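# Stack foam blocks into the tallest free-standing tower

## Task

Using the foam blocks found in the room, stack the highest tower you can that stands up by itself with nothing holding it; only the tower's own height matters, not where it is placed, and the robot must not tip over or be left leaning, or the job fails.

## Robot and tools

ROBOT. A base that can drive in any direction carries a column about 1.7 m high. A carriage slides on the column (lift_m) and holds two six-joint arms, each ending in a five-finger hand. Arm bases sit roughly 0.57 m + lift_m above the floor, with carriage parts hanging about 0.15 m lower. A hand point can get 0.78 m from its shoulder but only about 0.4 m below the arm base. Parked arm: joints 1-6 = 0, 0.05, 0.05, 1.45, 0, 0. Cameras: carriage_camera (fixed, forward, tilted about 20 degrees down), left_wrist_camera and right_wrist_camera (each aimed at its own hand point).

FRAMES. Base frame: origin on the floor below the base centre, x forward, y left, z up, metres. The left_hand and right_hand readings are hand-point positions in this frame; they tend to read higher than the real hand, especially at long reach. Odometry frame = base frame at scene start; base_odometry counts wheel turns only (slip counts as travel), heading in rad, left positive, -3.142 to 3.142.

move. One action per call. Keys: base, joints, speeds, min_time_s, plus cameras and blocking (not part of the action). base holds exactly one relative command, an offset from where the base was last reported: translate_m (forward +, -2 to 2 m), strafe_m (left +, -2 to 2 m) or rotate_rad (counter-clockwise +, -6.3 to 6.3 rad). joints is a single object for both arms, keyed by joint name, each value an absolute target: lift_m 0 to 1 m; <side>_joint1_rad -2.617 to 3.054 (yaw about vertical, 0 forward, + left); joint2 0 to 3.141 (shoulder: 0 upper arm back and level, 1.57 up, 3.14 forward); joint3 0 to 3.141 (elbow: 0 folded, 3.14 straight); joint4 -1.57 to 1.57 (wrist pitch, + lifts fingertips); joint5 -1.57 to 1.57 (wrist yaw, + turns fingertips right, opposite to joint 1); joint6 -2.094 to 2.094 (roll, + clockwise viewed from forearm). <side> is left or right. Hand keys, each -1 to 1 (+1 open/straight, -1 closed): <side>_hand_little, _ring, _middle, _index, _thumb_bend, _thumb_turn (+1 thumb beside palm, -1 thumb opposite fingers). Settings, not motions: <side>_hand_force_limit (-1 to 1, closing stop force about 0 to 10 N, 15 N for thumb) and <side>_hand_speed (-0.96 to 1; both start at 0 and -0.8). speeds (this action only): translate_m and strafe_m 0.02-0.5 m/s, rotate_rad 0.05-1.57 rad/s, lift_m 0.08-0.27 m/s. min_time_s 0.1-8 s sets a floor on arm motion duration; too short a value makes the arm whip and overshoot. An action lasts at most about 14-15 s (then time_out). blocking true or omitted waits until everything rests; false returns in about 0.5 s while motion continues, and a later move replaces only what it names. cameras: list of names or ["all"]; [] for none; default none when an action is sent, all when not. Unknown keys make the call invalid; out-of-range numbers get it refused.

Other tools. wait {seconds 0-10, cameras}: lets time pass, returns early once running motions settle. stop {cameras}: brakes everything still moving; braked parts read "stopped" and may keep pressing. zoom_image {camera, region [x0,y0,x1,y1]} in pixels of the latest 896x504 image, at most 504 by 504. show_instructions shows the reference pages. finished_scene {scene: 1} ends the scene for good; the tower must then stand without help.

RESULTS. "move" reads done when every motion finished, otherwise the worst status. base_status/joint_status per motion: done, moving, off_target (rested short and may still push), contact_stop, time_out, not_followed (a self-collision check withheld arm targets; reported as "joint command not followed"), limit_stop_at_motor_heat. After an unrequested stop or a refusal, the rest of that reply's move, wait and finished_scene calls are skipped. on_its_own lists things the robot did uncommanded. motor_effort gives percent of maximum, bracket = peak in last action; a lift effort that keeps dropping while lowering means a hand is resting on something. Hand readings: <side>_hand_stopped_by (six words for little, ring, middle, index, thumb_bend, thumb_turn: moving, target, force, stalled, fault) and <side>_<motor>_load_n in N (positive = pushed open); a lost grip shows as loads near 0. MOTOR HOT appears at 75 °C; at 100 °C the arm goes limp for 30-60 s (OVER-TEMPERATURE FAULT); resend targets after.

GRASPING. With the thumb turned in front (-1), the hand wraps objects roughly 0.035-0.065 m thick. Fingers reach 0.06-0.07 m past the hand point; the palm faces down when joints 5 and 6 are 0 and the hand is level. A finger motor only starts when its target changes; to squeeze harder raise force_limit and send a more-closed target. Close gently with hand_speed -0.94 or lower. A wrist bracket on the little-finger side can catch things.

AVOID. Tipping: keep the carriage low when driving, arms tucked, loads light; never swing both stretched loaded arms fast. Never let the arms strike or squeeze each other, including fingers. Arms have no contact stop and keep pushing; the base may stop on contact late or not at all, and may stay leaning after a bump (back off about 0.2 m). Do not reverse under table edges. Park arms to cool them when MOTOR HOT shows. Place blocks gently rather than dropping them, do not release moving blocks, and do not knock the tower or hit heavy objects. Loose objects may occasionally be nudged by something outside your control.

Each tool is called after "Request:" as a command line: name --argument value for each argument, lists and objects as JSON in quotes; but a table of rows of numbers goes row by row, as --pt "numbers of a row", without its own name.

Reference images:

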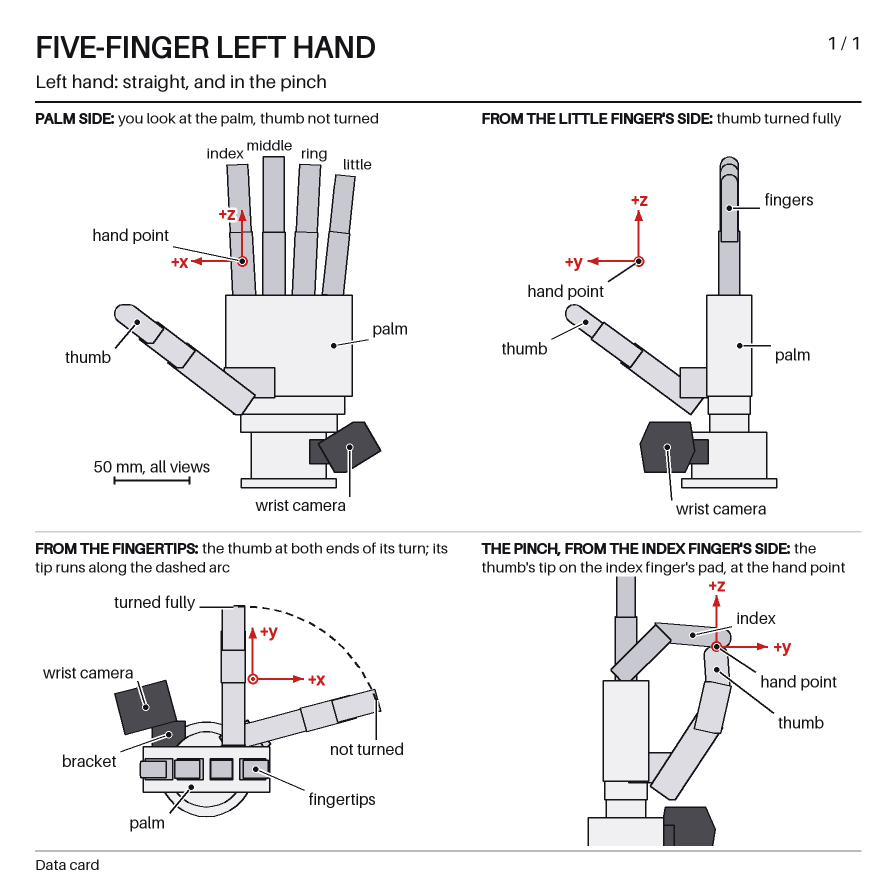

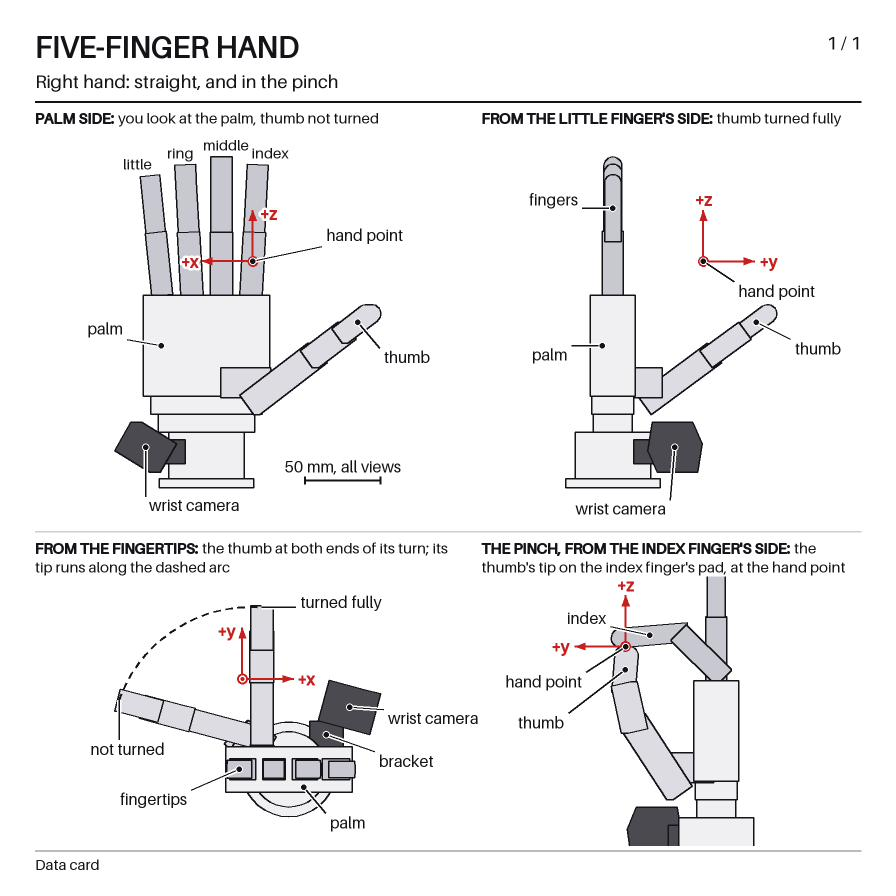

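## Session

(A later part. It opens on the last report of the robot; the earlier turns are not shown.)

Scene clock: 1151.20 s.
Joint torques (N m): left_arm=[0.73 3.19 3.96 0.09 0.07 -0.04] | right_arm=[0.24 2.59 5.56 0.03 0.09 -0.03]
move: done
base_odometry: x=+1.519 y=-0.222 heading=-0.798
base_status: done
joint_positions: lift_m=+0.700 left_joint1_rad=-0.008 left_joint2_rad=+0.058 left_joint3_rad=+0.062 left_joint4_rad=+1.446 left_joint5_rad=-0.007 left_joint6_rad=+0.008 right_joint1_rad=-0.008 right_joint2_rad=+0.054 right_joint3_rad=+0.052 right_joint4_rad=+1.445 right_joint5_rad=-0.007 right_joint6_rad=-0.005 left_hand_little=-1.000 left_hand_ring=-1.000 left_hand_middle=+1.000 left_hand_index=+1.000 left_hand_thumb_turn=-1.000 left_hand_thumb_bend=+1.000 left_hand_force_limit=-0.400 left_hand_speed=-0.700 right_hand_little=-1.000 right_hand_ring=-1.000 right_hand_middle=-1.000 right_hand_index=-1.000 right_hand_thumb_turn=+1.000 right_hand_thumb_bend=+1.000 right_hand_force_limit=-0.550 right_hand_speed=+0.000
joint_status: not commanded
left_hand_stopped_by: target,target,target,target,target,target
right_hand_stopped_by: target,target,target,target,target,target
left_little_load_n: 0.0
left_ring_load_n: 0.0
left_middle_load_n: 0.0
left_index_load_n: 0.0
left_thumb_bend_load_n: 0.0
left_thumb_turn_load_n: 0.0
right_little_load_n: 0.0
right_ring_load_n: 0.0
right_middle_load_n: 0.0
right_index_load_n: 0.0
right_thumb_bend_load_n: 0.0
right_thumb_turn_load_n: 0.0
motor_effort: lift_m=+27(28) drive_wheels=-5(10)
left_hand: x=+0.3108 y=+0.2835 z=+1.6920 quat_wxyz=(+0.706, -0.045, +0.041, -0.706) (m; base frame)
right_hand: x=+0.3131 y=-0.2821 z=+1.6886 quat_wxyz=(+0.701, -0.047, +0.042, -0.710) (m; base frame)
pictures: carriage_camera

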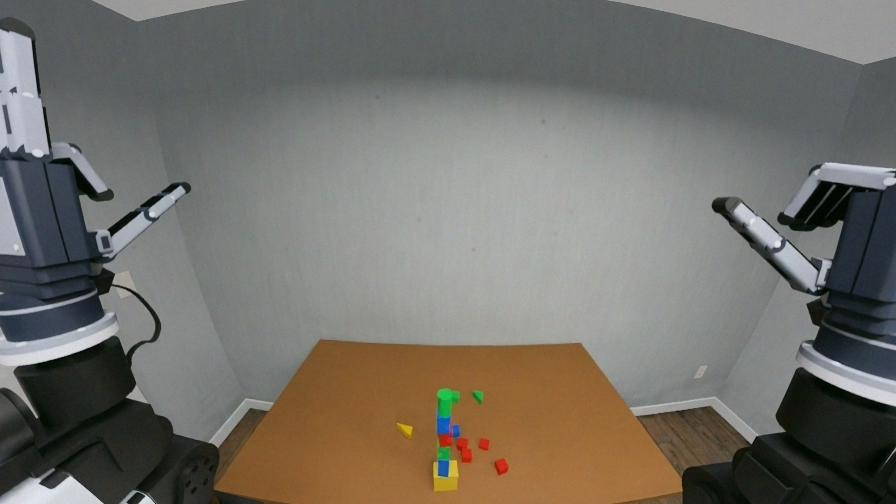

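Request:
move --joints '{"right_joint1_rad": 0, "right_joint2_rad": 1.1, "right_joint3_rad": 1.0, "right_joint4_rad": 0.1, "right_joint5_rad": 0, "right_joint6_rad": 0, "right_hand_speed": 0, "right_hand_index": 0, "right_hand_middle": 0, "left_hand_speed": 0, "left_hand_index": -1, "left_hand_middle": -1}' --min_time_s 2

Request:
move --joints '{"lift_m": 0.55, "right_joint1_rad": 0.324, "right_joint2_rad": 2.222, "right_joint3_rad": 0.639, "right_joint4_rad": 0.797, "right_joint5_rad": 0.048, "right_joint6_rad": 0.048, "right_hand_thumb_turn": -1}' --min_time_s 3

Request:
move --joints '{"lift_m": 0.45}' --speeds '{"lift_m": 0.15}' --cameras '["right_wrist_camera", "carriage_camera"]'

Request:
zoom_image --camera "right_wrist_camera" --region '[400, 80, 680, 360]'

Scene clock: 1164.60 s.
Joint torques (N m): left_arm=[0.76 3.18 3.93 0.06 0.07 -0.05] | right_arm=[0.24 -2.88 10.48 1.98 0.03 0]
move: done
base_odometry: x=+1.519 y=-0.222 heading=-0.798
base_status: not commanded
joint_positions: lift_m=+0.700 left_joint1_rad=-0.008 left_joint2_rad=+0.058 left_joint3_rad=+0.062 left_joint4_rad=+1.446 left_joint5_rad=-0.007 left_joint6_rad=+0.007 right_joint1_rad=-0.008 right_joint2_rad=+1.094 right_joint3_rad=+0.976 right_joint4_rad=+0.116 right_joint5_rad=-0.007 right_joint6_rad=-0.005 left_hand_little=-1.000 left_hand_ring=-1.000 left_hand_middle=-1.000 left_hand_index=-1.000 left_hand_thumb_turn=-1.000 left_hand_thumb_bend=+1.000 left_hand_force_limit=-0.400 left_hand_speed=+0.000 right_hand_little=-1.000 right_hand_ring=-1.000 right_hand_middle=+0.000 right_hand_index=+0.000 right_hand_thumb_turn=+1.000 right_hand_thumb_bend=+1.000 right_hand_force_limit=-0.550 right_hand_speed=+0.000
joint_status: all done
left_hand_stopped_by: target,target,target,target,target,target
right_hand_stopped_by: target,target,target,target,target,target
left_little_load_n: 0.0
left_ring_load_n: -0.5
left_middle_load_n: 0.0
left_index_load_n: 0.0
left_thumb_bend_load_n: 0.0
left_thumb_turn_load_n: 0.0
right_little_load_n: 0.0
right_ring_load_n: 0.0
right_middle_load_n: 0.0
right_index_load_n: 0.0
right_thumb_bend_load_n: 0.0
right_thumb_turn_load_n: -0.5
motor_effort: lift_m=+26(28) drive_wheels=-5(5)
left_hand: x=+0.3108 y=+0.2835 z=+1.6920 quat_wxyz=(+0.706, -0.045, +0.041, -0.706) (m; base frame)
right_hand: x=+0.6348 y=-0.2845 z=+1.5607 quat_wxyz=(+0.498, -0.502, +0.499, -0.501) (m; base frame)
pictures: none

Scene clock: 1167.90 s.
Joint torques (N m): left_arm=[0.73 3.41 4.22 0.07 0.07 -0.05] | right_arm=[0.28 -7.3 2.92 1.81 0.12 0.01]
move: done
base_odometry: x=+1.519 y=-0.222 heading=-0.798
base_status: not commanded
joint_positions: lift_m=+0.550 left_joint1_rad=-0.008 left_joint2_rad=+0.055 left_joint3_rad=+0.059 left_joint4_rad=+1.446 left_joint5_rad=-0.007 left_joint6_rad=+0.007 right_joint1_rad=+0.317 right_joint2_rad=+2.210 right_joint3_rad=+0.645 right_joint4_rad=+0.783 right_joint5_rad=+0.036 right_joint6_rad=+0.041 left_hand_little=-1.000 left_hand_ring=-1.000 left_hand_middle=-1.000 left_hand_index=-1.000 left_hand_thumb_turn=-1.000 left_hand_thumb_bend=+1.000 left_hand_force_limit=-0.400 left_hand_speed=+0.000 right_hand_little=-1.000 right_hand_ring=-1.000 right_hand_middle=+0.000 right_hand_index=+0.000 right_hand_thumb_turn=-1.000 right_hand_thumb_bend=+1.000 right_hand_force_limit=-0.550 right_hand_speed=+0.000
joint_status: all done
left_hand_stopped_by: target,target,target,target,target,target
right_hand_stopped_by: target,target,target,target,target,target
left_little_load_n: 0.0
left_ring_load_n: 0.0
left_middle_load_n: 0.0
left_index_load_n: 0.0
left_thumb_bend_load_n: 0.0
left_thumb_turn_load_n: 0.0
right_little_load_n: 0.0
right_ring_load_n: 0.0
right_middle_load_n: 0.0
right_index_load_n: 0.0
right_thumb_bend_load_n: 0.0
right_thumb_turn_load_n: 0.5
motor_effort: lift_m=+22(25) drive_wheels=+1(5)
left_hand: x=+0.3109 y=+0.2835 z=+1.5414 quat_wxyz=(+0.706, -0.045, +0.041, -0.706) (m; base frame)
right_hand: x=+0.5783 y=-0.1676 z=+0.9425 quat_wxyz=(+0.306, -0.732, +0.562, -0.233) (m; base frame)
pictures: none

Scene clock: 1169.00 s.
Joint torques (N m): left_arm=[0.73 3.4 4.3 0.05 0.08 -0.05] | right_arm=[0.24 -7.98 3.1 1.72 0.08 0]
move: done
base_odometry: x=+1.519 y=-0.222 heading=-0.798
base_status: not commanded
joint_positions: lift_m=+0.450 left_joint1_rad=-0.008 left_joint2_rad=+0.055 left_joint3_rad=+0.058 left_joint4_rad=+1.446 left_joint5_rad=-0.007 left_joint6_rad=+0.007 right_joint1_rad=+0.317 right_joint2_rad=+2.218 right_joint3_rad=+0.642 right_joint4_rad=+0.793 right_joint5_rad=+0.039 right_joint6_rad=+0.041 left_hand_little=-1.000 left_hand_ring=-1.000 left_hand_middle=-1.000 left_hand_index=-1.000 left_hand_thumb_turn=-1.000 left_hand_thumb_bend=+1.000 left_hand_force_limit=-0.400 left_hand_speed=+0.000 right_hand_little=-1.000 right_hand_ring=-1.000 right_hand_middle=+0.000 right_hand_index=+0.000 right_hand_thumb_turn=-1.000 right_hand_thumb_bend=+1.000 right_hand_force_limit=-0.550 right_hand_speed=+0.000
joint_status: all done
left_hand_stopped_by: target,target,target,target,target,target
right_hand_stopped_by: target,target,target,target,target,target
left_little_load_n: 0.0
left_ring_load_n: 0.0
left_middle_load_n: 0.0
left_index_load_n: 0.0
left_thumb_bend_load_n: 0.0
left_thumb_turn_load_n: 0.0
right_little_load_n: 0.0
right_ring_load_n: 0.0
right_middle_load_n: 0.0
right_index_load_n: 0.0
right_thumb_bend_load_n: 0.5
right_thumb_turn_load_n: 0.0
motor_effort: lift_m=+23(26) drive_wheels=-5(5)
left_hand: x=+0.3109 y=+0.2835 z=+1.4412 quat_wxyz=(+0.706, -0.045, +0.041, -0.706) (m; base frame)
right_hand: x=+0.5777 y=-0.1682 z=+0.8406 quat_wxyz=(+0.305, -0.732, +0.563, -0.234) (m; base frame)
pictures: carriage_camera, right_wrist_camera

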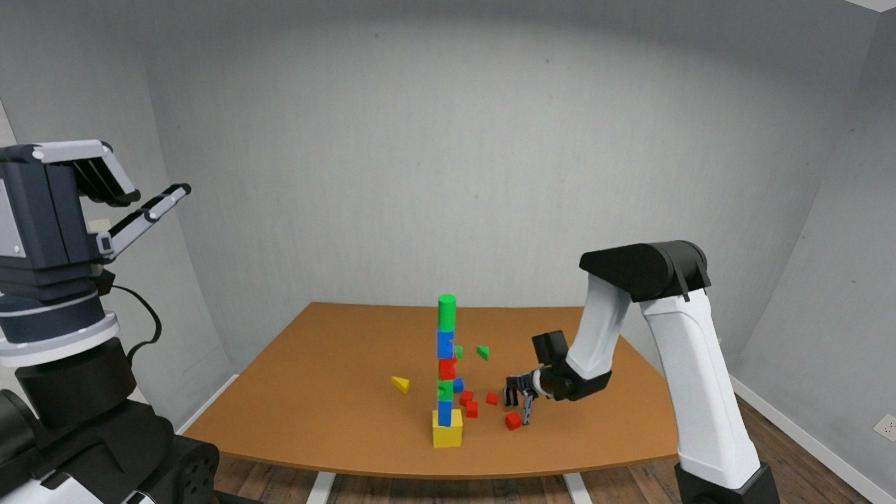

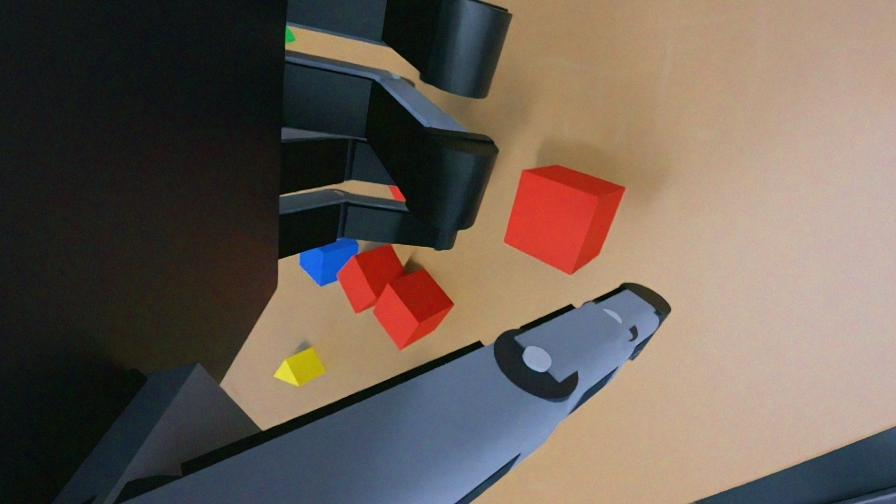

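Scaled by 1.800 from the camera's 896x504 image, which has a finer 1280x720 frame.

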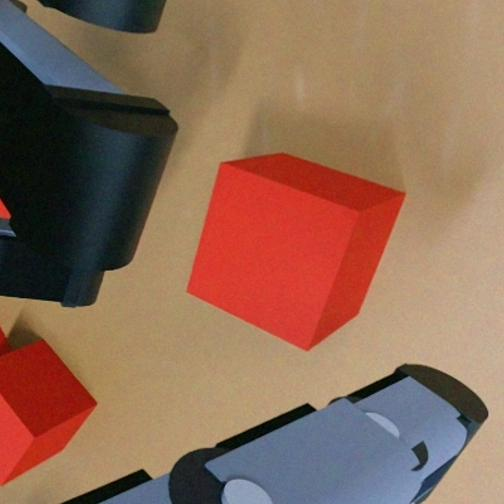

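Request:
move --joints '{"right_joint1_rad": 0.256, "right_joint2_rad": 2.239, "right_joint3_rad": 0.695, "right_joint4_rad": 0.757, "right_joint5_rad": -0.075, "right_joint6_rad": -0.075}' --min_time_s 1.5

Request:
move --joints '{"lift_m": 0.42}' --speeds '{"lift_m": 0.1}' --cameras '["right_wrist_camera"]'

Request:
zoom_image --camera "right_wrist_camera" --region '[400, 80, 680, 360]'

Scene clock: 1177.20 s.
Joint torques (N m): left_arm=[0.76 3.51 4.29 0.07 0.08 -0.05] | right_arm=[-0.92 -7.42 4.9 1.51 -0.17 -0.13]
move: done
base_odometry: x=+1.519 y=-0.222 heading=-0.798
base_status: not commanded
joint_positions: lift_m=+0.450 left_joint1_rad=-0.008 left_joint2_rad=+0.055 left_joint3_rad=+0.058 left_joint4_rad=+1.446 left_joint5_rad=-0.007 left_joint6_rad=+0.007 right_joint1_rad=+0.263 right_joint2_rad=+2.226 right_joint3_rad=+0.682 right_joint4_rad=+0.772 right_joint5_rad=-0.063 right_joint6_rad=-0.067 left_hand_little=-1.000 left_hand_ring=-1.000 left_hand_middle=-1.000 left_hand_index=-1.000 left_hand_thumb_turn=-1.000 left_hand_thumb_bend=+1.000 left_hand_force_limit=-0.400 left_hand_speed=+0.000 right_hand_little=-1.000 right_hand_ring=-1.000 right_hand_middle=+0.000 right_hand_index=+0.000 right_hand_thumb_turn=-1.000 right_hand_thumb_bend=+1.000 right_hand_force_limit=-0.550 right_hand_speed=+0.000
joint_status: all done
left_hand_stopped_by: target,target,target,target,target,target
right_hand_stopped_by: target,target,target,target,target,target
left_little_load_n: 0.0
left_ring_load_n: 0.0
left_middle_load_n: 0.0
left_index_load_n: 0.0
left_thumb_bend_load_n: 0.0
left_thumb_turn_load_n: 0.0
right_little_load_n: 0.0
right_ring_load_n: 0.0
right_middle_load_n: 0.0
right_index_load_n: 0.0
right_thumb_bend_load_n: -0.5
right_thumb_turn_load_n: 0.0
motor_effort: lift_m=+23(24) drive_wheels=+2(2)
left_hand: x=+0.3109 y=+0.2835 z=+1.4412 quat_wxyz=(+0.706, -0.045, +0.041, -0.706) (m; base frame)
right_hand: x=+0.5886 y=-0.1729 z=+0.8428 quat_wxyz=(+0.319, -0.757, +0.525, -0.224) (m; base frame)
pictures: none

Scene clock: 1177.90 s.
Joint torques (N m): left_arm=[0.72 3.58 4.3 0.05 0.07 -0.05] | right_arm=[-0.99 -8.01 4.48 1.58 -0.13 -0.13]
move: done
base_odometry: x=+1.519 y=-0.222 heading=-0.798
base_status: not commanded
joint_positions: lift_m=+0.420 left_joint1_rad=-0.008 left_joint2_rad=+0.054 left_joint3_rad=+0.058 left_joint4_rad=+1.448 left_joint5_rad=-0.007 left_joint6_rad=+0.007 right_joint1_rad=+0.263 right_joint2_rad=+2.233 right_joint3_rad=+0.686 right_joint4_rad=+0.764 right_joint5_rad=-0.065 right_joint6_rad=-0.068 left_hand_little=-1.000 left_hand_ring=-1.000 left_hand_middle=-1.000 left_hand_index=-1.000 left_hand_thumb_turn=-1.000 left_hand_thumb_bend=+1.000 left_hand_force_limit=-0.400 left_hand_speed=+0.000 right_hand_little=-1.000 right_hand_ring=-1.000 right_hand_middle=+0.000 right_hand_index=+0.000 right_hand_thumb_turn=-1.000 right_hand_thumb_bend=+1.000 right_hand_force_limit=-0.550 right_hand_speed=+0.000
joint_status: all done
left_hand_stopped_by: target,target,target,target,target,target
right_hand_stopped_by: target,target,target,target,target,target
left_little_load_n: 0.0
left_ring_load_n: 0.0
left_middle_load_n: 0.0
left_index_load_n: 0.0
left_thumb_bend_load_n: 0.0
left_thumb_turn_load_n: 0.0
right_little_load_n: 0.0
right_ring_load_n: 0.0
right_middle_load_n: 0.0
right_index_load_n: 0.0
right_thumb_bend_load_n: 0.0
right_thumb_turn_load_n: 0.0
motor_effort: lift_m=+23(25) drive_wheels=-5(5)
left_hand: x=+0.3101 y=+0.2835 z=+1.4114 quat_wxyz=(+0.706, -0.044, +0.040, -0.706) (m; base frame)
right_hand: x=+0.5866 y=-0.1732 z=+0.8098 quat_wxyz=(+0.315, -0.759, +0.526, -0.220) (m; base frame)
pictures: right_wrist_camera

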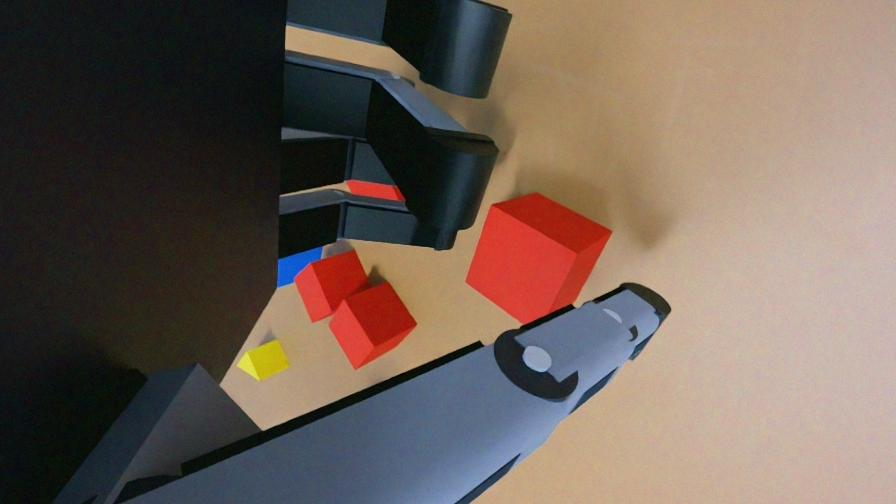

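Scaled by 1.800 from the camera's 896x504 image, which has a finer 1280x720 frame.

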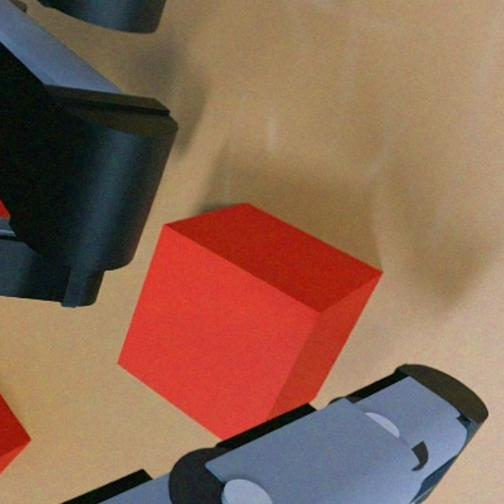

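Request:
move --joints '{"right_joint1_rad": 0.244}'

Request:
move --joints '{"lift_m": 0.4}' --speeds '{"lift_m": 0.08}'

Request:
move --joints '{"right_hand_speed": -0.8, "right_hand_thumb_bend": 0.78}' --cameras '["right_wrist_camera"]'

Request:
move --joints '{"right_hand_speed": -0.88, "right_hand_force_limit": -0.6, "right_hand_index": -0.5, "right_hand_middle": -0.5}' --cameras '["right_wrist_camera"]'

Scene clock: 1181.20 s.
Joint torques (N m): left_arm=[0.75 3.56 4.3 0.03 0.07 -0.05] | right_arm=[-0.79 -7.94 4.4 1.59 -0.13 -0.13]
move: done
base_odometry: x=+1.519 y=-0.222 heading=-0.798
base_status: not commanded
joint_positions: lift_m=+0.420 left_joint1_rad=-0.008 left_joint2_rad=+0.054 left_joint3_rad=+0.058 left_joint4_rad=+1.449 left_joint5_rad=-0.007 left_joint6_rad=+0.007 right_joint1_rad=+0.250 right_joint2_rad=+2.233 right_joint3_rad=+0.686 right_joint4_rad=+0.764 right_joint5_rad=-0.066 right_joint6_rad=-0.068 left_hand_little=-1.000 left_hand_ring=-1.000 left_hand_middle=-1.000 left_hand_index=-1.000 left_hand_thumb_turn=-1.000 left_hand_thumb_bend=+1.000 left_hand_force_limit=-0.400 left_hand_speed=+0.000 right_hand_little=-1.000 right_hand_ring=-1.000 right_hand_middle=+0.000 right_hand_index=+0.000 right_hand_thumb_turn=-1.000 right_hand_thumb_bend=+1.000 right_hand_force_limit=-0.550 right_hand_speed=+0.000
joint_status: all done
left_hand_stopped_by: target,target,target,target,target,target
right_hand_stopped_by: target,target,target,target,target,target
left_little_load_n: 0.0
left_ring_load_n: 0.0
left_middle_load_n: 0.0
left_index_load_n: 0.0
left_thumb_bend_load_n: 0.0
left_thumb_turn_load_n: 0.0
right_little_load_n: 0.0
right_ring_load_n: 0.0
right_middle_load_n: 0.0
right_index_load_n: 0.0
right_thumb_bend_load_n: 0.0
right_thumb_turn_load_n: 0.0
motor_effort: lift_m=+24(24) drive_wheels=+1(1)
left_hand: x=+0.3099 y=+0.2835 z=+1.4115 quat_wxyz=(+0.706, -0.044, +0.040, -0.706) (m; base frame)
right_hand: x=+0.5884 y=-0.1779 z=+0.8098 quat_wxyz=(+0.314, -0.755, +0.531, -0.222) (m; base frame)
pictures: none

Scene clock: 1181.83 s.
Joint torques (N m): left_arm=[0.76 3.59 4.33 0.02 0.07 -0.05] | right_arm=[-0.92 -8.05 4.37 1.57 -0.11 -0.13]
move: done
base_odometry: x=+1.519 y=-0.222 heading=-0.798
base_status: not commanded
joint_positions: lift_m=+0.400 left_joint1_rad=-0.008 left_joint2_rad=+0.054 left_joint3_rad=+0.058 left_joint4_rad=+1.449 left_joint5_rad=-0.007 left_joint6_rad=+0.007 right_joint1_rad=+0.250 right_joint2_rad=+2.233 right_joint3_rad=+0.688 right_joint4_rad=+0.767 right_joint5_rad=-0.068 right_joint6_rad=-0.068 left_hand_little=-1.000 left_hand_ring=-1.000 left_hand_middle=-1.000 left_hand_index=-1.000 left_hand_thumb_turn=-1.000 left_hand_thumb_bend=+1.000 left_hand_force_limit=-0.400 left_hand_speed=+0.000 right_hand_little=-1.000 right_hand_ring=-1.000 right_hand_middle=-0.001 right_hand_index=+0.000 right_hand_thumb_turn=-1.000 right_hand_thumb_bend=+1.000 right_hand_force_limit=-0.550 right_hand_speed=+0.000
joint_status: all done
left_hand_stopped_by: target,target,target,target,target,target
right_hand_stopped_by: target,target,target,target,target,target
left_little_load_n: 0.0
left_ring_load_n: 0.0
left_middle_load_n: 0.0
left_index_load_n: 0.0
left_thumb_bend_load_n: 0.0
left_thumb_turn_load_n: 0.0
right_little_load_n: 0.0
right_ring_load_n: 0.0
right_middle_load_n: -5.5
right_index_load_n: 0.0
right_thumb_bend_load_n: 0.0
right_thumb_turn_load_n: 0.0
motor_effort: lift_m=+22(24) drive_wheels=-4(5)
left_hand: x=+0.3098 y=+0.2835 z=+1.3916 quat_wxyz=(+0.706, -0.044, +0.040, -0.706) (m; base frame)
right_hand: x=+0.5896 y=-0.1773 z=+0.7906 quat_wxyz=(+0.316, -0.755, +0.530, -0.223) (m; base frame)
pictures: none

Scene clock: 1183.10 s.
Joint torques (N m): left_arm=[0.77 3.59 4.3 0.03 0.07 -0.05] | right_arm=[-0.88 -7.98 4.29 1.58 -0.11 -0.11]
move: done
base_odometry: x=+1.519 y=-0.222 heading=-0.798
base_status: not commanded
joint_positions: lift_m=+0.400 left_joint1_rad=-0.008 left_joint2_rad=+0.054 left_joint3_rad=+0.058 left_joint4_rad=+1.449 left_joint5_rad=-0.007 left_joint6_rad=+0.007 right_joint1_rad=+0.250 right_joint2_rad=+2.233 right_joint3_rad=+0.688 right_joint4_rad=+0.767 right_joint5_rad=-0.068 right_joint6_rad=-0.068 left_hand_little=-1.000 left_hand_ring=-1.000 left_hand_middle=-1.000 left_hand_index=-1.000 left_hand_thumb_turn=-1.000 left_hand_thumb_bend=+1.000 left_hand_force_limit=-0.400 left_hand_speed=+0.000 right_hand_little=-1.000 right_hand_ring=-1.000 right_hand_middle=-0.001 right_hand_index=+0.000 right_hand_thumb_turn=-1.000 right_hand_thumb_bend=+0.780 right_hand_force_limit=-0.550 right_hand_speed=-0.800
joint_status: all done
left_hand_stopped_by: target,target,target,target,target,target
right_hand_stopped_by: target,target,target,target,target,target
left_little_load_n: 0.0
left_ring_load_n: 0.0
left_middle_load_n: 0.0
left_index_load_n: 0.0
left_thumb_bend_load_n: 0.0
left_thumb_turn_load_n: 0.0
right_little_load_n: 0.0
right_ring_load_n: 0.0
right_middle_load_n: -5.5
right_index_load_n: 0.0
right_thumb_bend_load_n: 0.0
right_thumb_turn_load_n: 0.0
motor_effort: lift_m=+22(24) drive_wheels=+1(4)
left_hand: x=+0.3098 y=+0.2835 z=+1.3916 quat_wxyz=(+0.706, -0.044, +0.040, -0.706) (m; base frame)
right_hand: x=+0.5895 y=-0.1773 z=+0.7906 quat_wxyz=(+0.316, -0.755, +0.530, -0.223) (m; base frame)
pictures: right_wrist_camera

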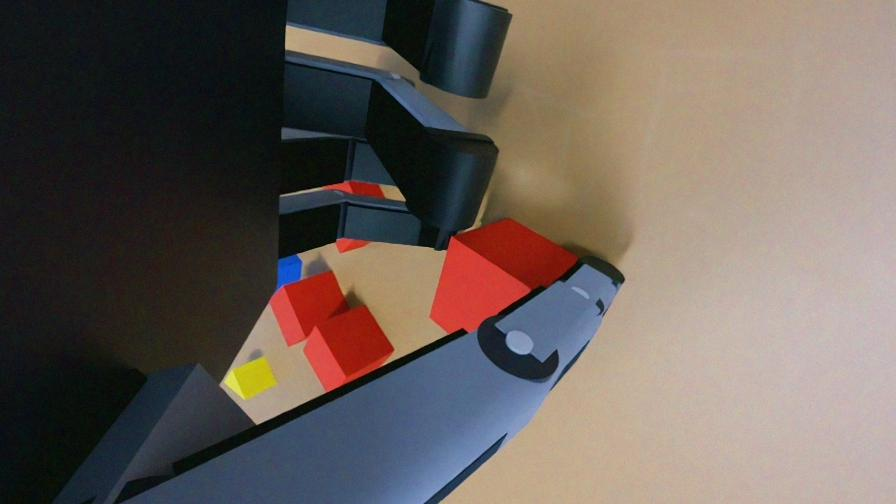

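Scene clock: 1185.07 s.
Joint torques (N m): left_arm=[0.72 3.6 4.29 0.03 0.08 -0.05] | right_arm=[-0.84 -7.95 4.33 1.57 -0.11 -0.16]
move: off_target
base_odometry: x=+1.519 y=-0.222 heading=-0.798
base_status: not commanded
joint_positions: lift_m=+0.400 left_joint1_rad=-0.008 left_joint2_rad=+0.054 left_joint3_rad=+0.058 left_joint4_rad=+1.449 left_joint5_rad=-0.007 left_joint6_rad=+0.007 right_joint1_rad=+0.250 right_joint2_rad=+2.233 right_joint3_rad=+0.688 right_joint4_rad=+0.767 right_joint5_rad=-0.068 right_joint6_rad=-0.068 left_hand_little=-1.000 left_hand_ring=-1.000 left_hand_middle=-1.000 left_hand_index=-1.000 left_hand_thumb_turn=-1.000 left_hand_thumb_bend=+1.000 left_hand_force_limit=-0.400 left_hand_speed=+0.000 right_hand_little=-1.000 right_hand_ring=-1.000 right_hand_middle=-0.500 right_hand_index=-0.255 right_hand_thumb_turn=-1.000 right_hand_thumb_bend=+0.781 right_hand_force_limit=-0.600 right_hand_speed=-0.880
joint_status: right_hand_index off_target (ended at -0.255, target -0.500); the others done
left_hand_stopped_by: target,target,target,target,target,target
right_hand_stopped_by: target,target,target,force,target,target
left_little_load_n: 0.0
left_ring_load_n: 0.0
left_middle_load_n: -0.5
left_index_load_n: 0.0
left_thumb_bend_load_n: 0.0
left_thumb_turn_load_n: 0.0
right_little_load_n: 0.0
right_ring_load_n: 0.0
right_middle_load_n: 0.0
right_index_load_n: 3.0
right_thumb_bend_load_n: 2.5
right_thumb_turn_load_n: -0.5
motor_effort: lift_m=+23(24) drive_wheels=+1(2)
left_hand: x=+0.3098 y=+0.2835 z=+1.3916 quat_wxyz=(+0.706, -0.044, +0.040, -0.706) (m; base frame)
right_hand: x=+0.5896 y=-0.1772 z=+0.7907 quat_wxyz=(+0.316, -0.755, +0.530, -0.223) (m; base frame)
pictures: right_wrist_camera

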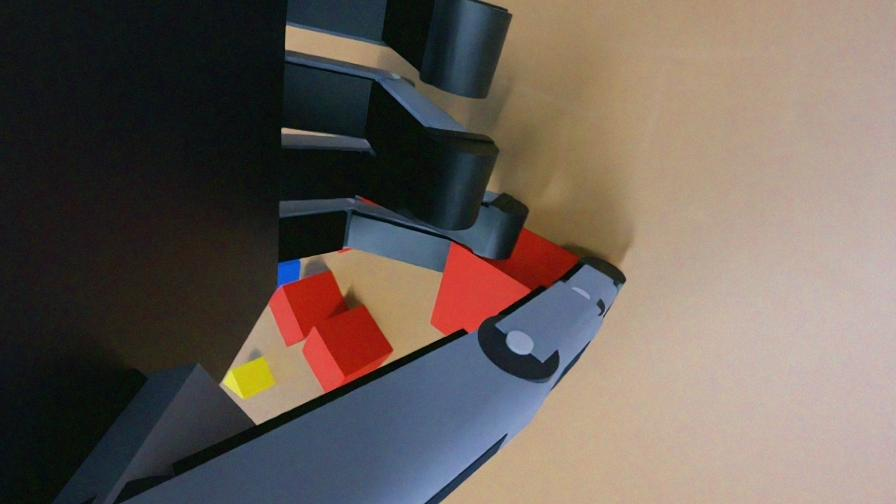

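Request:
move --joints '{"right_hand_speed": -0.5, "right_hand_index": -0.1, "right_hand_middle": -0.1, "right_hand_thumb_bend": 1}'

Request:
move --joints '{"lift_m": 0.42}' --speeds '{"lift_m": 0.1}' --cameras '["right_wrist_camera"]'

Request:
zoom_image --camera "right_wrist_camera" --region '[400, 80, 680, 360]'

Scene clock: 1187.20 s.
Joint torques (N m): left_arm=[0.73 3.56 4.29 0.03 0.07 -0.05] | right_arm=[-0.76 -8.12 4.36 1.56 -0.11 -0.16]
move: done
base_odometry: x=+1.519 y=-0.222 heading=-0.798
base_status: not commanded
joint_positions: lift_m=+0.400 left_joint1_rad=-0.008 left_joint2_rad=+0.054 left_joint3_rad=+0.058 left_joint4_rad=+1.449 left_joint5_rad=-0.007 left_joint6_rad=+0.007 right_joint1_rad=+0.250 right_joint2_rad=+2.233 right_joint3_rad=+0.688 right_joint4_rad=+0.767 right_joint5_rad=-0.068 right_joint6_rad=-0.068 left_hand_little=-1.000 left_hand_ring=-1.000 left_hand_middle=-1.000 left_hand_index=-1.000 left_hand_thumb_turn=-1.000 left_hand_thumb_bend=+1.000 left_hand_force_limit=-0.400 left_hand_speed=+0.000 right_hand_little=-1.000 right_hand_ring=-1.000 right_hand_middle=-0.100 right_hand_index=-0.100 right_hand_thumb_turn=-1.000 right_hand_thumb_bend=+1.000 right_hand_force_limit=-0.600 right_hand_speed=-0.500
joint_status: all done
left_hand_stopped_by: target,target,target,target,target,target
right_hand_stopped_by: target,target,target,target,target,target
left_little_load_n: 0.0
left_ring_load_n: 0.0
left_middle_load_n: 0.0
left_index_load_n: 0.0
left_thumb_bend_load_n: 0.0
left_thumb_turn_load_n: 0.0
right_little_load_n: 0.0
right_ring_load_n: 0.0
right_middle_load_n: 0.0
right_index_load_n: 0.0
right_thumb_bend_load_n: 0.0
right_thumb_turn_load_n: 0.0
motor_effort: lift_m=+22(24) drive_wheels=+1(2)
left_hand: x=+0.3098 y=+0.2835 z=+1.3916 quat_wxyz=(+0.706, -0.044, +0.040, -0.706) (m; base frame)
right_hand: x=+0.5896 y=-0.1772 z=+0.7907 quat_wxyz=(+0.316, -0.755, +0.530, -0.223) (m; base frame)
pictures: none

Scene clock: 1187.77 s.
Joint torques (N m): left_arm=[0.73 3.62 4.25 0.03 0.07 -0.05] | right_arm=[-0.75 -8.21 4.19 1.63 -0.11 -0.14]
move: done
base_odometry: x=+1.519 y=-0.222 heading=-0.798
base_status: not commanded
joint_positions: lift_m=+0.420 left_joint1_rad=-0.008 left_joint2_rad=+0.054 left_joint3_rad=+0.058 left_joint4_rad=+1.449 left_joint5_rad=-0.007 left_joint6_rad=+0.007 right_joint1_rad=+0.250 right_joint2_rad=+2.236 right_joint3_rad=+0.688 right_joint4_rad=+0.761 right_joint5_rad=-0.068 right_joint6_rad=-0.068 left_hand_little=-1.000 left_hand_ring=-1.000 left_hand_middle=-1.000 left_hand_index=-1.000 left_hand_thumb_turn=-1.000 left_hand_thumb_bend=+1.000 left_hand_force_limit=-0.400 left_hand_speed=+0.000 right_hand_little=-1.000 right_hand_ring=-1.000 right_hand_middle=-0.100 right_hand_index=-0.100 right_hand_thumb_turn=-1.000 right_hand_thumb_bend=+1.000 right_hand_force_limit=-0.600 right_hand_speed=-0.500
joint_status: all done
left_hand_stopped_by: target,target,target,target,target,target
right_hand_stopped_by: target,target,target,target,target,target
left_little_load_n: 0.0
left_ring_load_n: 0.0
left_middle_load_n: 0.0
left_index_load_n: 0.0
left_thumb_bend_load_n: 0.0
left_thumb_turn_load_n: 0.0
right_little_load_n: 0.0
right_ring_load_n: 0.0
right_middle_load_n: 0.0
right_index_load_n: 0.0
right_thumb_bend_load_n: 0.0
right_thumb_turn_load_n: 0.0
motor_effort: lift_m=+26(30) drive_wheels=+2(5)
left_hand: x=+0.3098 y=+0.2835 z=+1.4113 quat_wxyz=(+0.706, -0.044, +0.040, -0.706) (m; base frame)
right_hand: x=+0.5877 y=-0.1777 z=+0.8087 quat_wxyz=(+0.314, -0.756, +0.531, -0.220) (m; base frame)
pictures: right_wrist_camera

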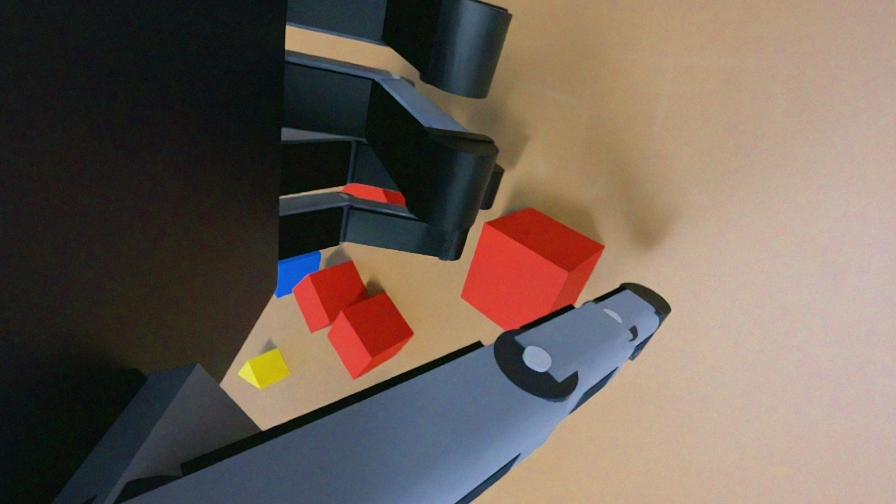

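Scaled by 1.800 from the camera's 896x504 image, which has a finer 1280x720 frame.

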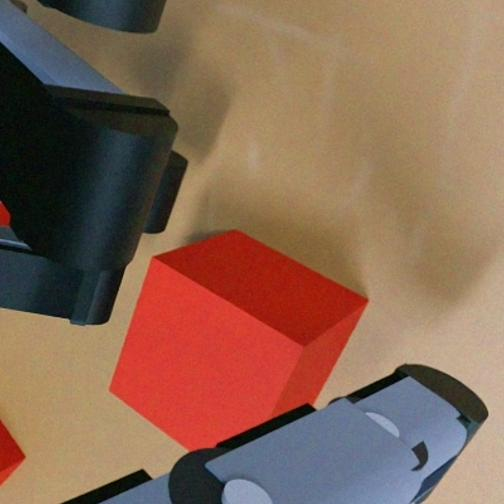

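Request:
move --joints '{"right_joint1_rad": 0.277}'

Request:
move --joints '{"lift_m": 0.4}' --speeds '{"lift_m": 0.08}'

Request:
move --joints '{"right_hand_speed": -0.8, "right_hand_thumb_bend": 0.78}' --cameras '["right_wrist_camera"]'

Request:
move --joints '{"right_hand_speed": -0.88, "right_hand_force_limit": -0.6, "right_hand_index": -0.42, "right_hand_middle": -0.42}' --cameras '["right_wrist_camera"]'

Request:
zoom_image --camera "right_wrist_camera" --region '[380, 160, 640, 400]'

Scene clock: 1190.10 s.
Joint torques (N m): left_arm=[0.72 3.6 4.29 0.03 0.07 -0.05] | right_arm=[-0.03 -8.14 4.33 1.6 -0.11 -0.12]
move: done
base_odometry: x=+1.519 y=-0.222 heading=-0.798
base_status: not commanded
joint_positions: lift_m=+0.420 left_joint1_rad=-0.008 left_joint2_rad=+0.054 left_joint3_rad=+0.058 left_joint4_rad=+1.449 left_joint5_rad=-0.007 left_joint6_rad=+0.007 right_joint1_rad=+0.272 right_joint2_rad=+2.236 right_joint3_rad=+0.688 right_joint4_rad=+0.761 right_joint5_rad=-0.068 right_joint6_rad=-0.068 left_hand_little=-1.000 left_hand_ring=-1.000 left_hand_middle=-1.000 left_hand_index=-1.000 left_hand_thumb_turn=-1.000 left_hand_thumb_bend=+1.000 left_hand_force_limit=-0.400 left_hand_speed=+0.000 right_hand_little=-1.000 right_hand_ring=-1.000 right_hand_middle=-0.100 right_hand_index=-0.100 right_hand_thumb_turn=-1.000 right_hand_thumb_bend=+1.000 right_hand_force_limit=-0.600 right_hand_speed=-0.500
joint_status: all done
left_hand_stopped_by: target,target,target,target,target,target
right_hand_stopped_by: target,target,target,target,target,target
left_little_load_n: 0.0
left_ring_load_n: 0.0
left_middle_load_n: 0.0
left_index_load_n: 0.0
left_thumb_bend_load_n: 0.0
left_thumb_turn_load_n: 0.0
right_little_load_n: 0.0
right_ring_load_n: 0.0
right_middle_load_n: 0.0
right_index_load_n: 0.0
right_thumb_bend_load_n: 0.0
right_thumb_turn_load_n: 0.0
motor_effort: lift_m=+25(27) drive_wheels=+1(2)
left_hand: x=+0.3098 y=+0.2835 z=+1.4113 quat_wxyz=(+0.706, -0.044, +0.040, -0.706) (m; base frame)
right_hand: x=+0.5846 y=-0.1694 z=+0.8087 quat_wxyz=(+0.316, -0.762, +0.522, -0.217) (m; base frame)
pictures: none

Scene clock: 1190.73 s.
Joint torques (N m): left_arm=[0.75 3.62 4.26 0.04 0.08 -0.05] | right_arm=[0.01 -8.2 4.21 1.64 -0.11 -0.15]
move: done
base_odometry: x=+1.519 y=-0.222 heading=-0.798
base_status: not commanded
joint_positions: lift_m=+0.400 left_joint1_rad=-0.008 left_joint2_rad=+0.054 left_joint3_rad=+0.058 left_joint4_rad=+1.449 left_joint5_rad=-0.007 left_joint6_rad=+0.007 right_joint1_rad=+0.272 right_joint2_rad=+2.236 right_joint3_rad=+0.688 right_joint4_rad=+0.760 right_joint5_rad=-0.068 right_joint6_rad=-0.068 left_hand_little=-1.000 left_hand_ring=-1.000 left_hand_middle=-1.000 left_hand_index=-1.000 left_hand_thumb_turn=-1.000 left_hand_thumb_bend=+1.000 left_hand_force_limit=-0.400 left_hand_speed=+0.000 right_hand_little=-1.000 right_hand_ring=-1.000 right_hand_middle=-0.100 right_hand_index=-0.100 right_hand_thumb_turn=-1.000 right_hand_thumb_bend=+1.000 right_hand_force_limit=-0.600 right_hand_speed=-0.500
joint_status: all done
left_hand_stopped_by: target,target,target,target,target,target
right_hand_stopped_by: target,target,target,target,target,target
left_little_load_n: 0.0
left_ring_load_n: 0.0
left_middle_load_n: 0.0
left_index_load_n: 0.0
left_thumb_bend_load_n: 0.0
left_thumb_turn_load_n: 0.0
right_little_load_n: 0.0
right_ring_load_n: 0.0
right_middle_load_n: 0.0
right_index_load_n: 0.0
right_thumb_bend_load_n: 0.0
right_thumb_turn_load_n: 0.0
motor_effort: lift_m=+24(28) drive_wheels=-4(5)
left_hand: x=+0.3097 y=+0.2835 z=+1.3915 quat_wxyz=(+0.706, -0.043, +0.039, -0.706) (m; base frame)
right_hand: x=+0.5842 y=-0.1695 z=+0.7885 quat_wxyz=(+0.316, -0.762, +0.523, -0.216) (m; base frame)
pictures: none

Scene clock: 1192.00 s.
Joint torques (N m): left_arm=[0.73 3.59 4.27 0.03 0.08 -0.05] | right_arm=[-0.01 -8.25 4.27 1.62 -0.11 -0.12]
move: done
base_odometry: x=+1.519 y=-0.222 heading=-0.798
base_status: not commanded
joint_positions: lift_m=+0.400 left_joint1_rad=-0.008 left_joint2_rad=+0.054 left_joint3_rad=+0.058 left_joint4_rad=+1.449 left_joint5_rad=-0.007 left_joint6_rad=+0.007 right_joint1_rad=+0.272 right_joint2_rad=+2.236 right_joint3_rad=+0.688 right_joint4_rad=+0.760 right_joint5_rad=-0.068 right_joint6_rad=-0.068 left_hand_little=-1.000 left_hand_ring=-1.000 left_hand_middle=-1.000 left_hand_index=-1.000 left_hand_thumb_turn=-1.000 left_hand_thumb_bend=+1.000 left_hand_force_limit=-0.400 left_hand_speed=+0.000 right_hand_little=-1.000 right_hand_ring=-1.000 right_hand_middle=-0.100 right_hand_index=-0.100 right_hand_thumb_turn=-1.000 right_hand_thumb_bend=+0.780 right_hand_force_limit=-0.600 right_hand_speed=-0.800
joint_status: all done
left_hand_stopped_by: target,target,target,target,target,target
right_hand_stopped_by: target,target,target,target,target,target
left_little_load_n: 0.0
left_ring_load_n: 0.0
left_middle_load_n: 0.0
left_index_load_n: 0.0
left_thumb_bend_load_n: 0.0
left_thumb_turn_load_n: 0.0
right_little_load_n: 0.0
right_ring_load_n: 0.0
right_middle_load_n: 0.0
right_index_load_n: 0.0
right_thumb_bend_load_n: 0.0
right_thumb_turn_load_n: 0.0
motor_effort: lift_m=+24(24) drive_wheels=+1(5)
left_hand: x=+0.3097 y=+0.2835 z=+1.3915 quat_wxyz=(+0.706, -0.043, +0.039, -0.706) (m; base frame)
right_hand: x=+0.5842 y=-0.1695 z=+0.7885 quat_wxyz=(+0.316, -0.762, +0.523, -0.216) (m; base frame)
pictures: right_wrist_camera

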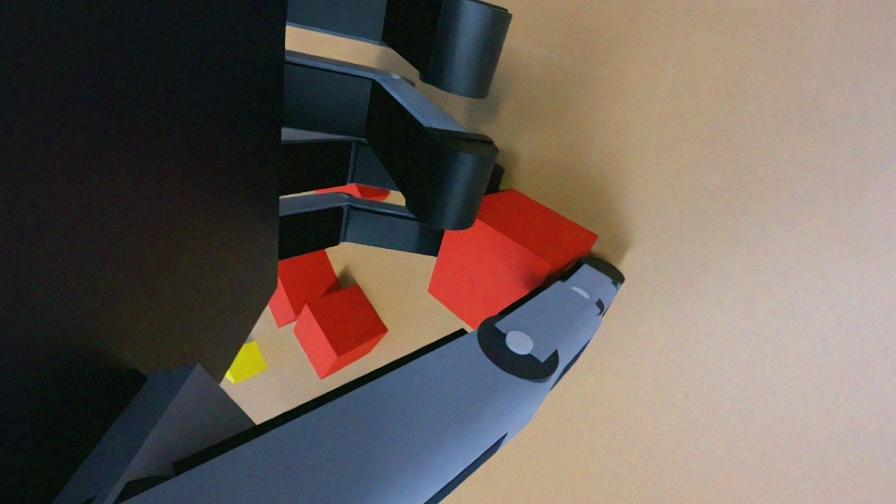

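Scene clock: 1193.17 s.
Joint torques (N m): left_arm=[0.73 3.59 4.31 0.03 0.07 -0.05] | right_arm=[-0.05 -8.25 4.19 1.63 -0.09 -0.15]
move: off_target
base_odometry: x=+1.519 y=-0.222 heading=-0.798
base_status: not commanded
joint_positions: lift_m=+0.400 left_joint1_rad=-0.008 left_joint2_rad=+0.054 left_joint3_rad=+0.058 left_joint4_rad=+1.449 left_joint5_rad=-0.007 left_joint6_rad=+0.007 right_joint1_rad=+0.272 right_joint2_rad=+2.236 right_joint3_rad=+0.688 right_joint4_rad=+0.760 right_joint5_rad=-0.068 right_joint6_rad=-0.068 left_hand_little=-1.000 left_hand_ring=-1.000 left_hand_middle=-1.000 left_hand_index=-1.000 left_hand_thumb_turn=-1.000 left_hand_thumb_bend=+1.000 left_hand_force_limit=-0.400 left_hand_speed=+0.000 right_hand_little=-1.000 right_hand_ring=-1.000 right_hand_middle=-0.187 right_hand_index=-0.242 right_hand_thumb_turn=-1.000 right_hand_thumb_bend=+0.781 right_hand_force_limit=-0.600 right_hand_speed=-0.880
joint_status: right_hand_middle off_target (ended at -0.187, target -0.420); right_hand_index off_target (ended at -0.242, target -0.420); the others done
left_hand_stopped_by: target,target,target,target,target,target
right_hand_stopped_by: target,target,force,force,target,target
left_little_load_n: 0.0
left_ring_load_n: 0.0
left_middle_load_n: 0.0
left_index_load_n: 0.0
left_thumb_bend_load_n: 0.0
left_thumb_turn_load_n: 0.0
right_little_load_n: 0.0
right_ring_load_n: 0.0
right_middle_load_n: 1.5
right_index_load_n: 3.0
right_thumb_bend_load_n: 4.5
right_thumb_turn_load_n: -1.0
motor_effort: lift_m=+23(25) drive_wheels=+1(1)
left_hand: x=+0.3097 y=+0.2835 z=+1.3915 quat_wxyz=(+0.706, -0.043, +0.039, -0.706) (m; base frame)
right_hand: x=+0.5842 y=-0.1695 z=+0.7885 quat_wxyz=(+0.316, -0.762, +0.523, -0.216) (m; base frame)
pictures: right_wrist_camera

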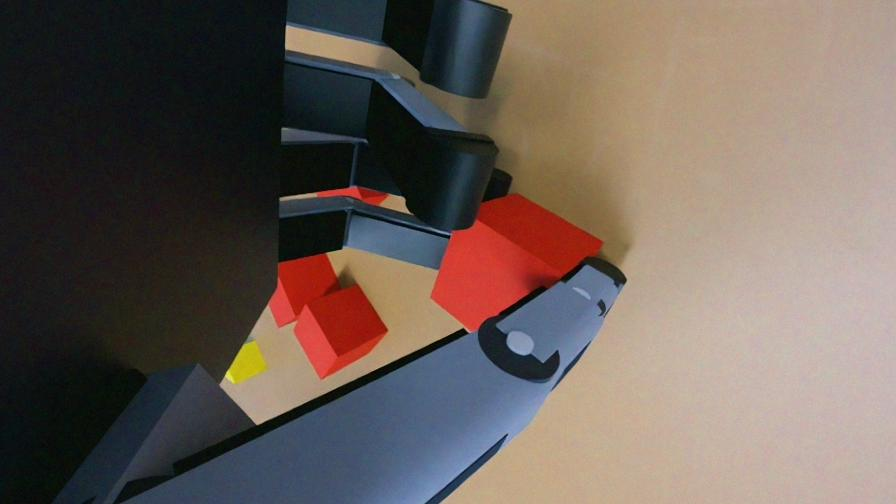

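Scaled by 1.938 from the camera's 896x504 image, which has a finer 1280x720 frame.

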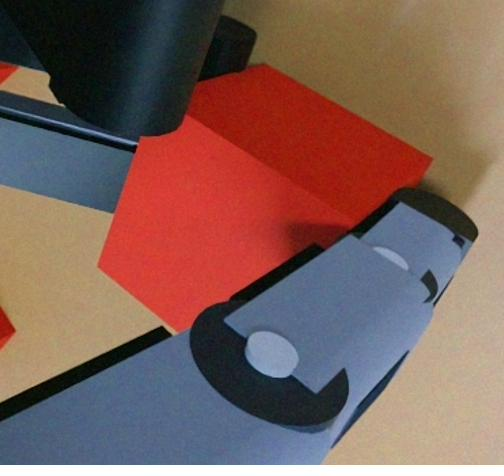

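Request:
move --joints '{"lift_m": 0.46}' --speeds '{"lift_m": 0.12}' --cameras '["right_wrist_camera"]'

Request:
zoom_image --camera "right_wrist_camera" --region '[400, 160, 640, 360]'

Scene clock: 1194.73 s.
Joint torques (N m): left_arm=[0.75 3.52 4.41 0.04 0.08 -0.05] | right_arm=[0.06 -8.24 4.23 1.64 -0.1 -0.15]
move: done
base_odometry: x=+1.519 y=-0.222 heading=-0.798
base_status: not commanded
joint_positions: lift_m=+0.460 left_joint1_rad=-0.008 left_joint2_rad=+0.054 left_joint3_rad=+0.058 left_joint4_rad=+1.450 left_joint5_rad=-0.007 left_joint6_rad=+0.007 right_joint1_rad=+0.272 right_joint2_rad=+2.237 right_joint3_rad=+0.688 right_joint4_rad=+0.760 right_joint5_rad=-0.068 right_joint6_rad=-0.068 left_hand_little=-1.000 left_hand_ring=-1.000 left_hand_middle=-1.000 left_hand_index=-1.000 left_hand_thumb_turn=-1.000 left_hand_thumb_bend=+1.000 left_hand_force_limit=-0.400 left_hand_speed=+0.000 right_hand_little=-1.000 right_hand_ring=-1.000 right_hand_middle=-0.187 right_hand_index=-0.242 right_hand_thumb_turn=-1.000 right_hand_thumb_bend=+0.781 right_hand_force_limit=-0.600 right_hand_speed=-0.880
joint_status: all done
left_hand_stopped_by: target,target,target,target,target,target
right_hand_stopped_by: target,target,force,force,target,target
left_little_load_n: 0.0
left_ring_load_n: 0.0
left_middle_load_n: 0.0
left_index_load_n: 0.0
left_thumb_bend_load_n: 0.0
left_thumb_turn_load_n: 0.0
right_little_load_n: 0.0
right_ring_load_n: 0.0
right_middle_load_n: 1.5
right_index_load_n: 3.0
right_thumb_bend_load_n: 4.5
right_thumb_turn_load_n: -1.0
motor_effort: lift_m=+27(31) drive_wheels=+2(5)
left_hand: x=+0.3095 y=+0.2835 z=+1.4513 quat_wxyz=(+0.706, -0.043, +0.039, -0.706) (m; base frame)
right_hand: x=+0.5839 y=-0.1696 z=+0.8478 quat_wxyz=(+0.315, -0.762, +0.523, -0.216) (m; base frame)
pictures: right_wrist_camera

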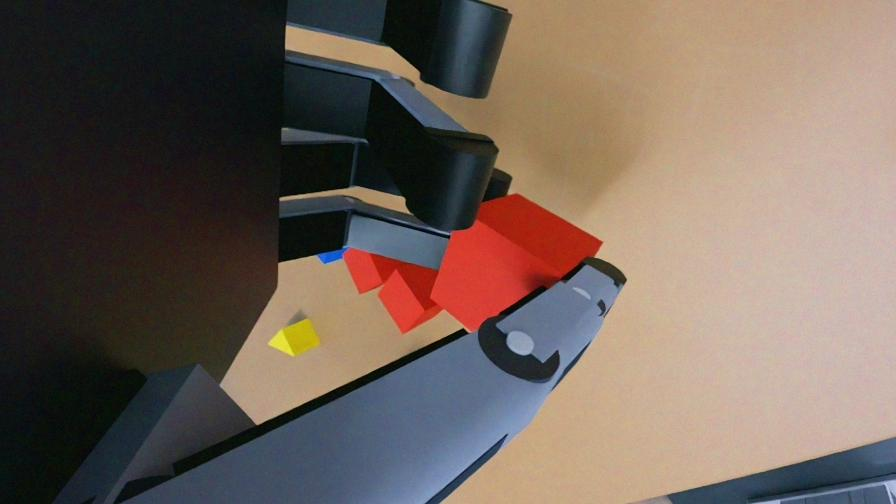

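Scaled by 2.100 from the camera's 896x504 image, which has a finer 1280x720 frame.

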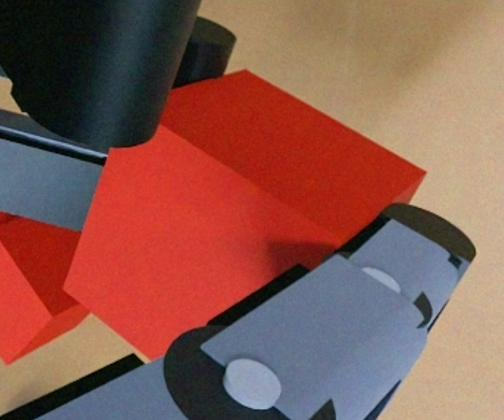

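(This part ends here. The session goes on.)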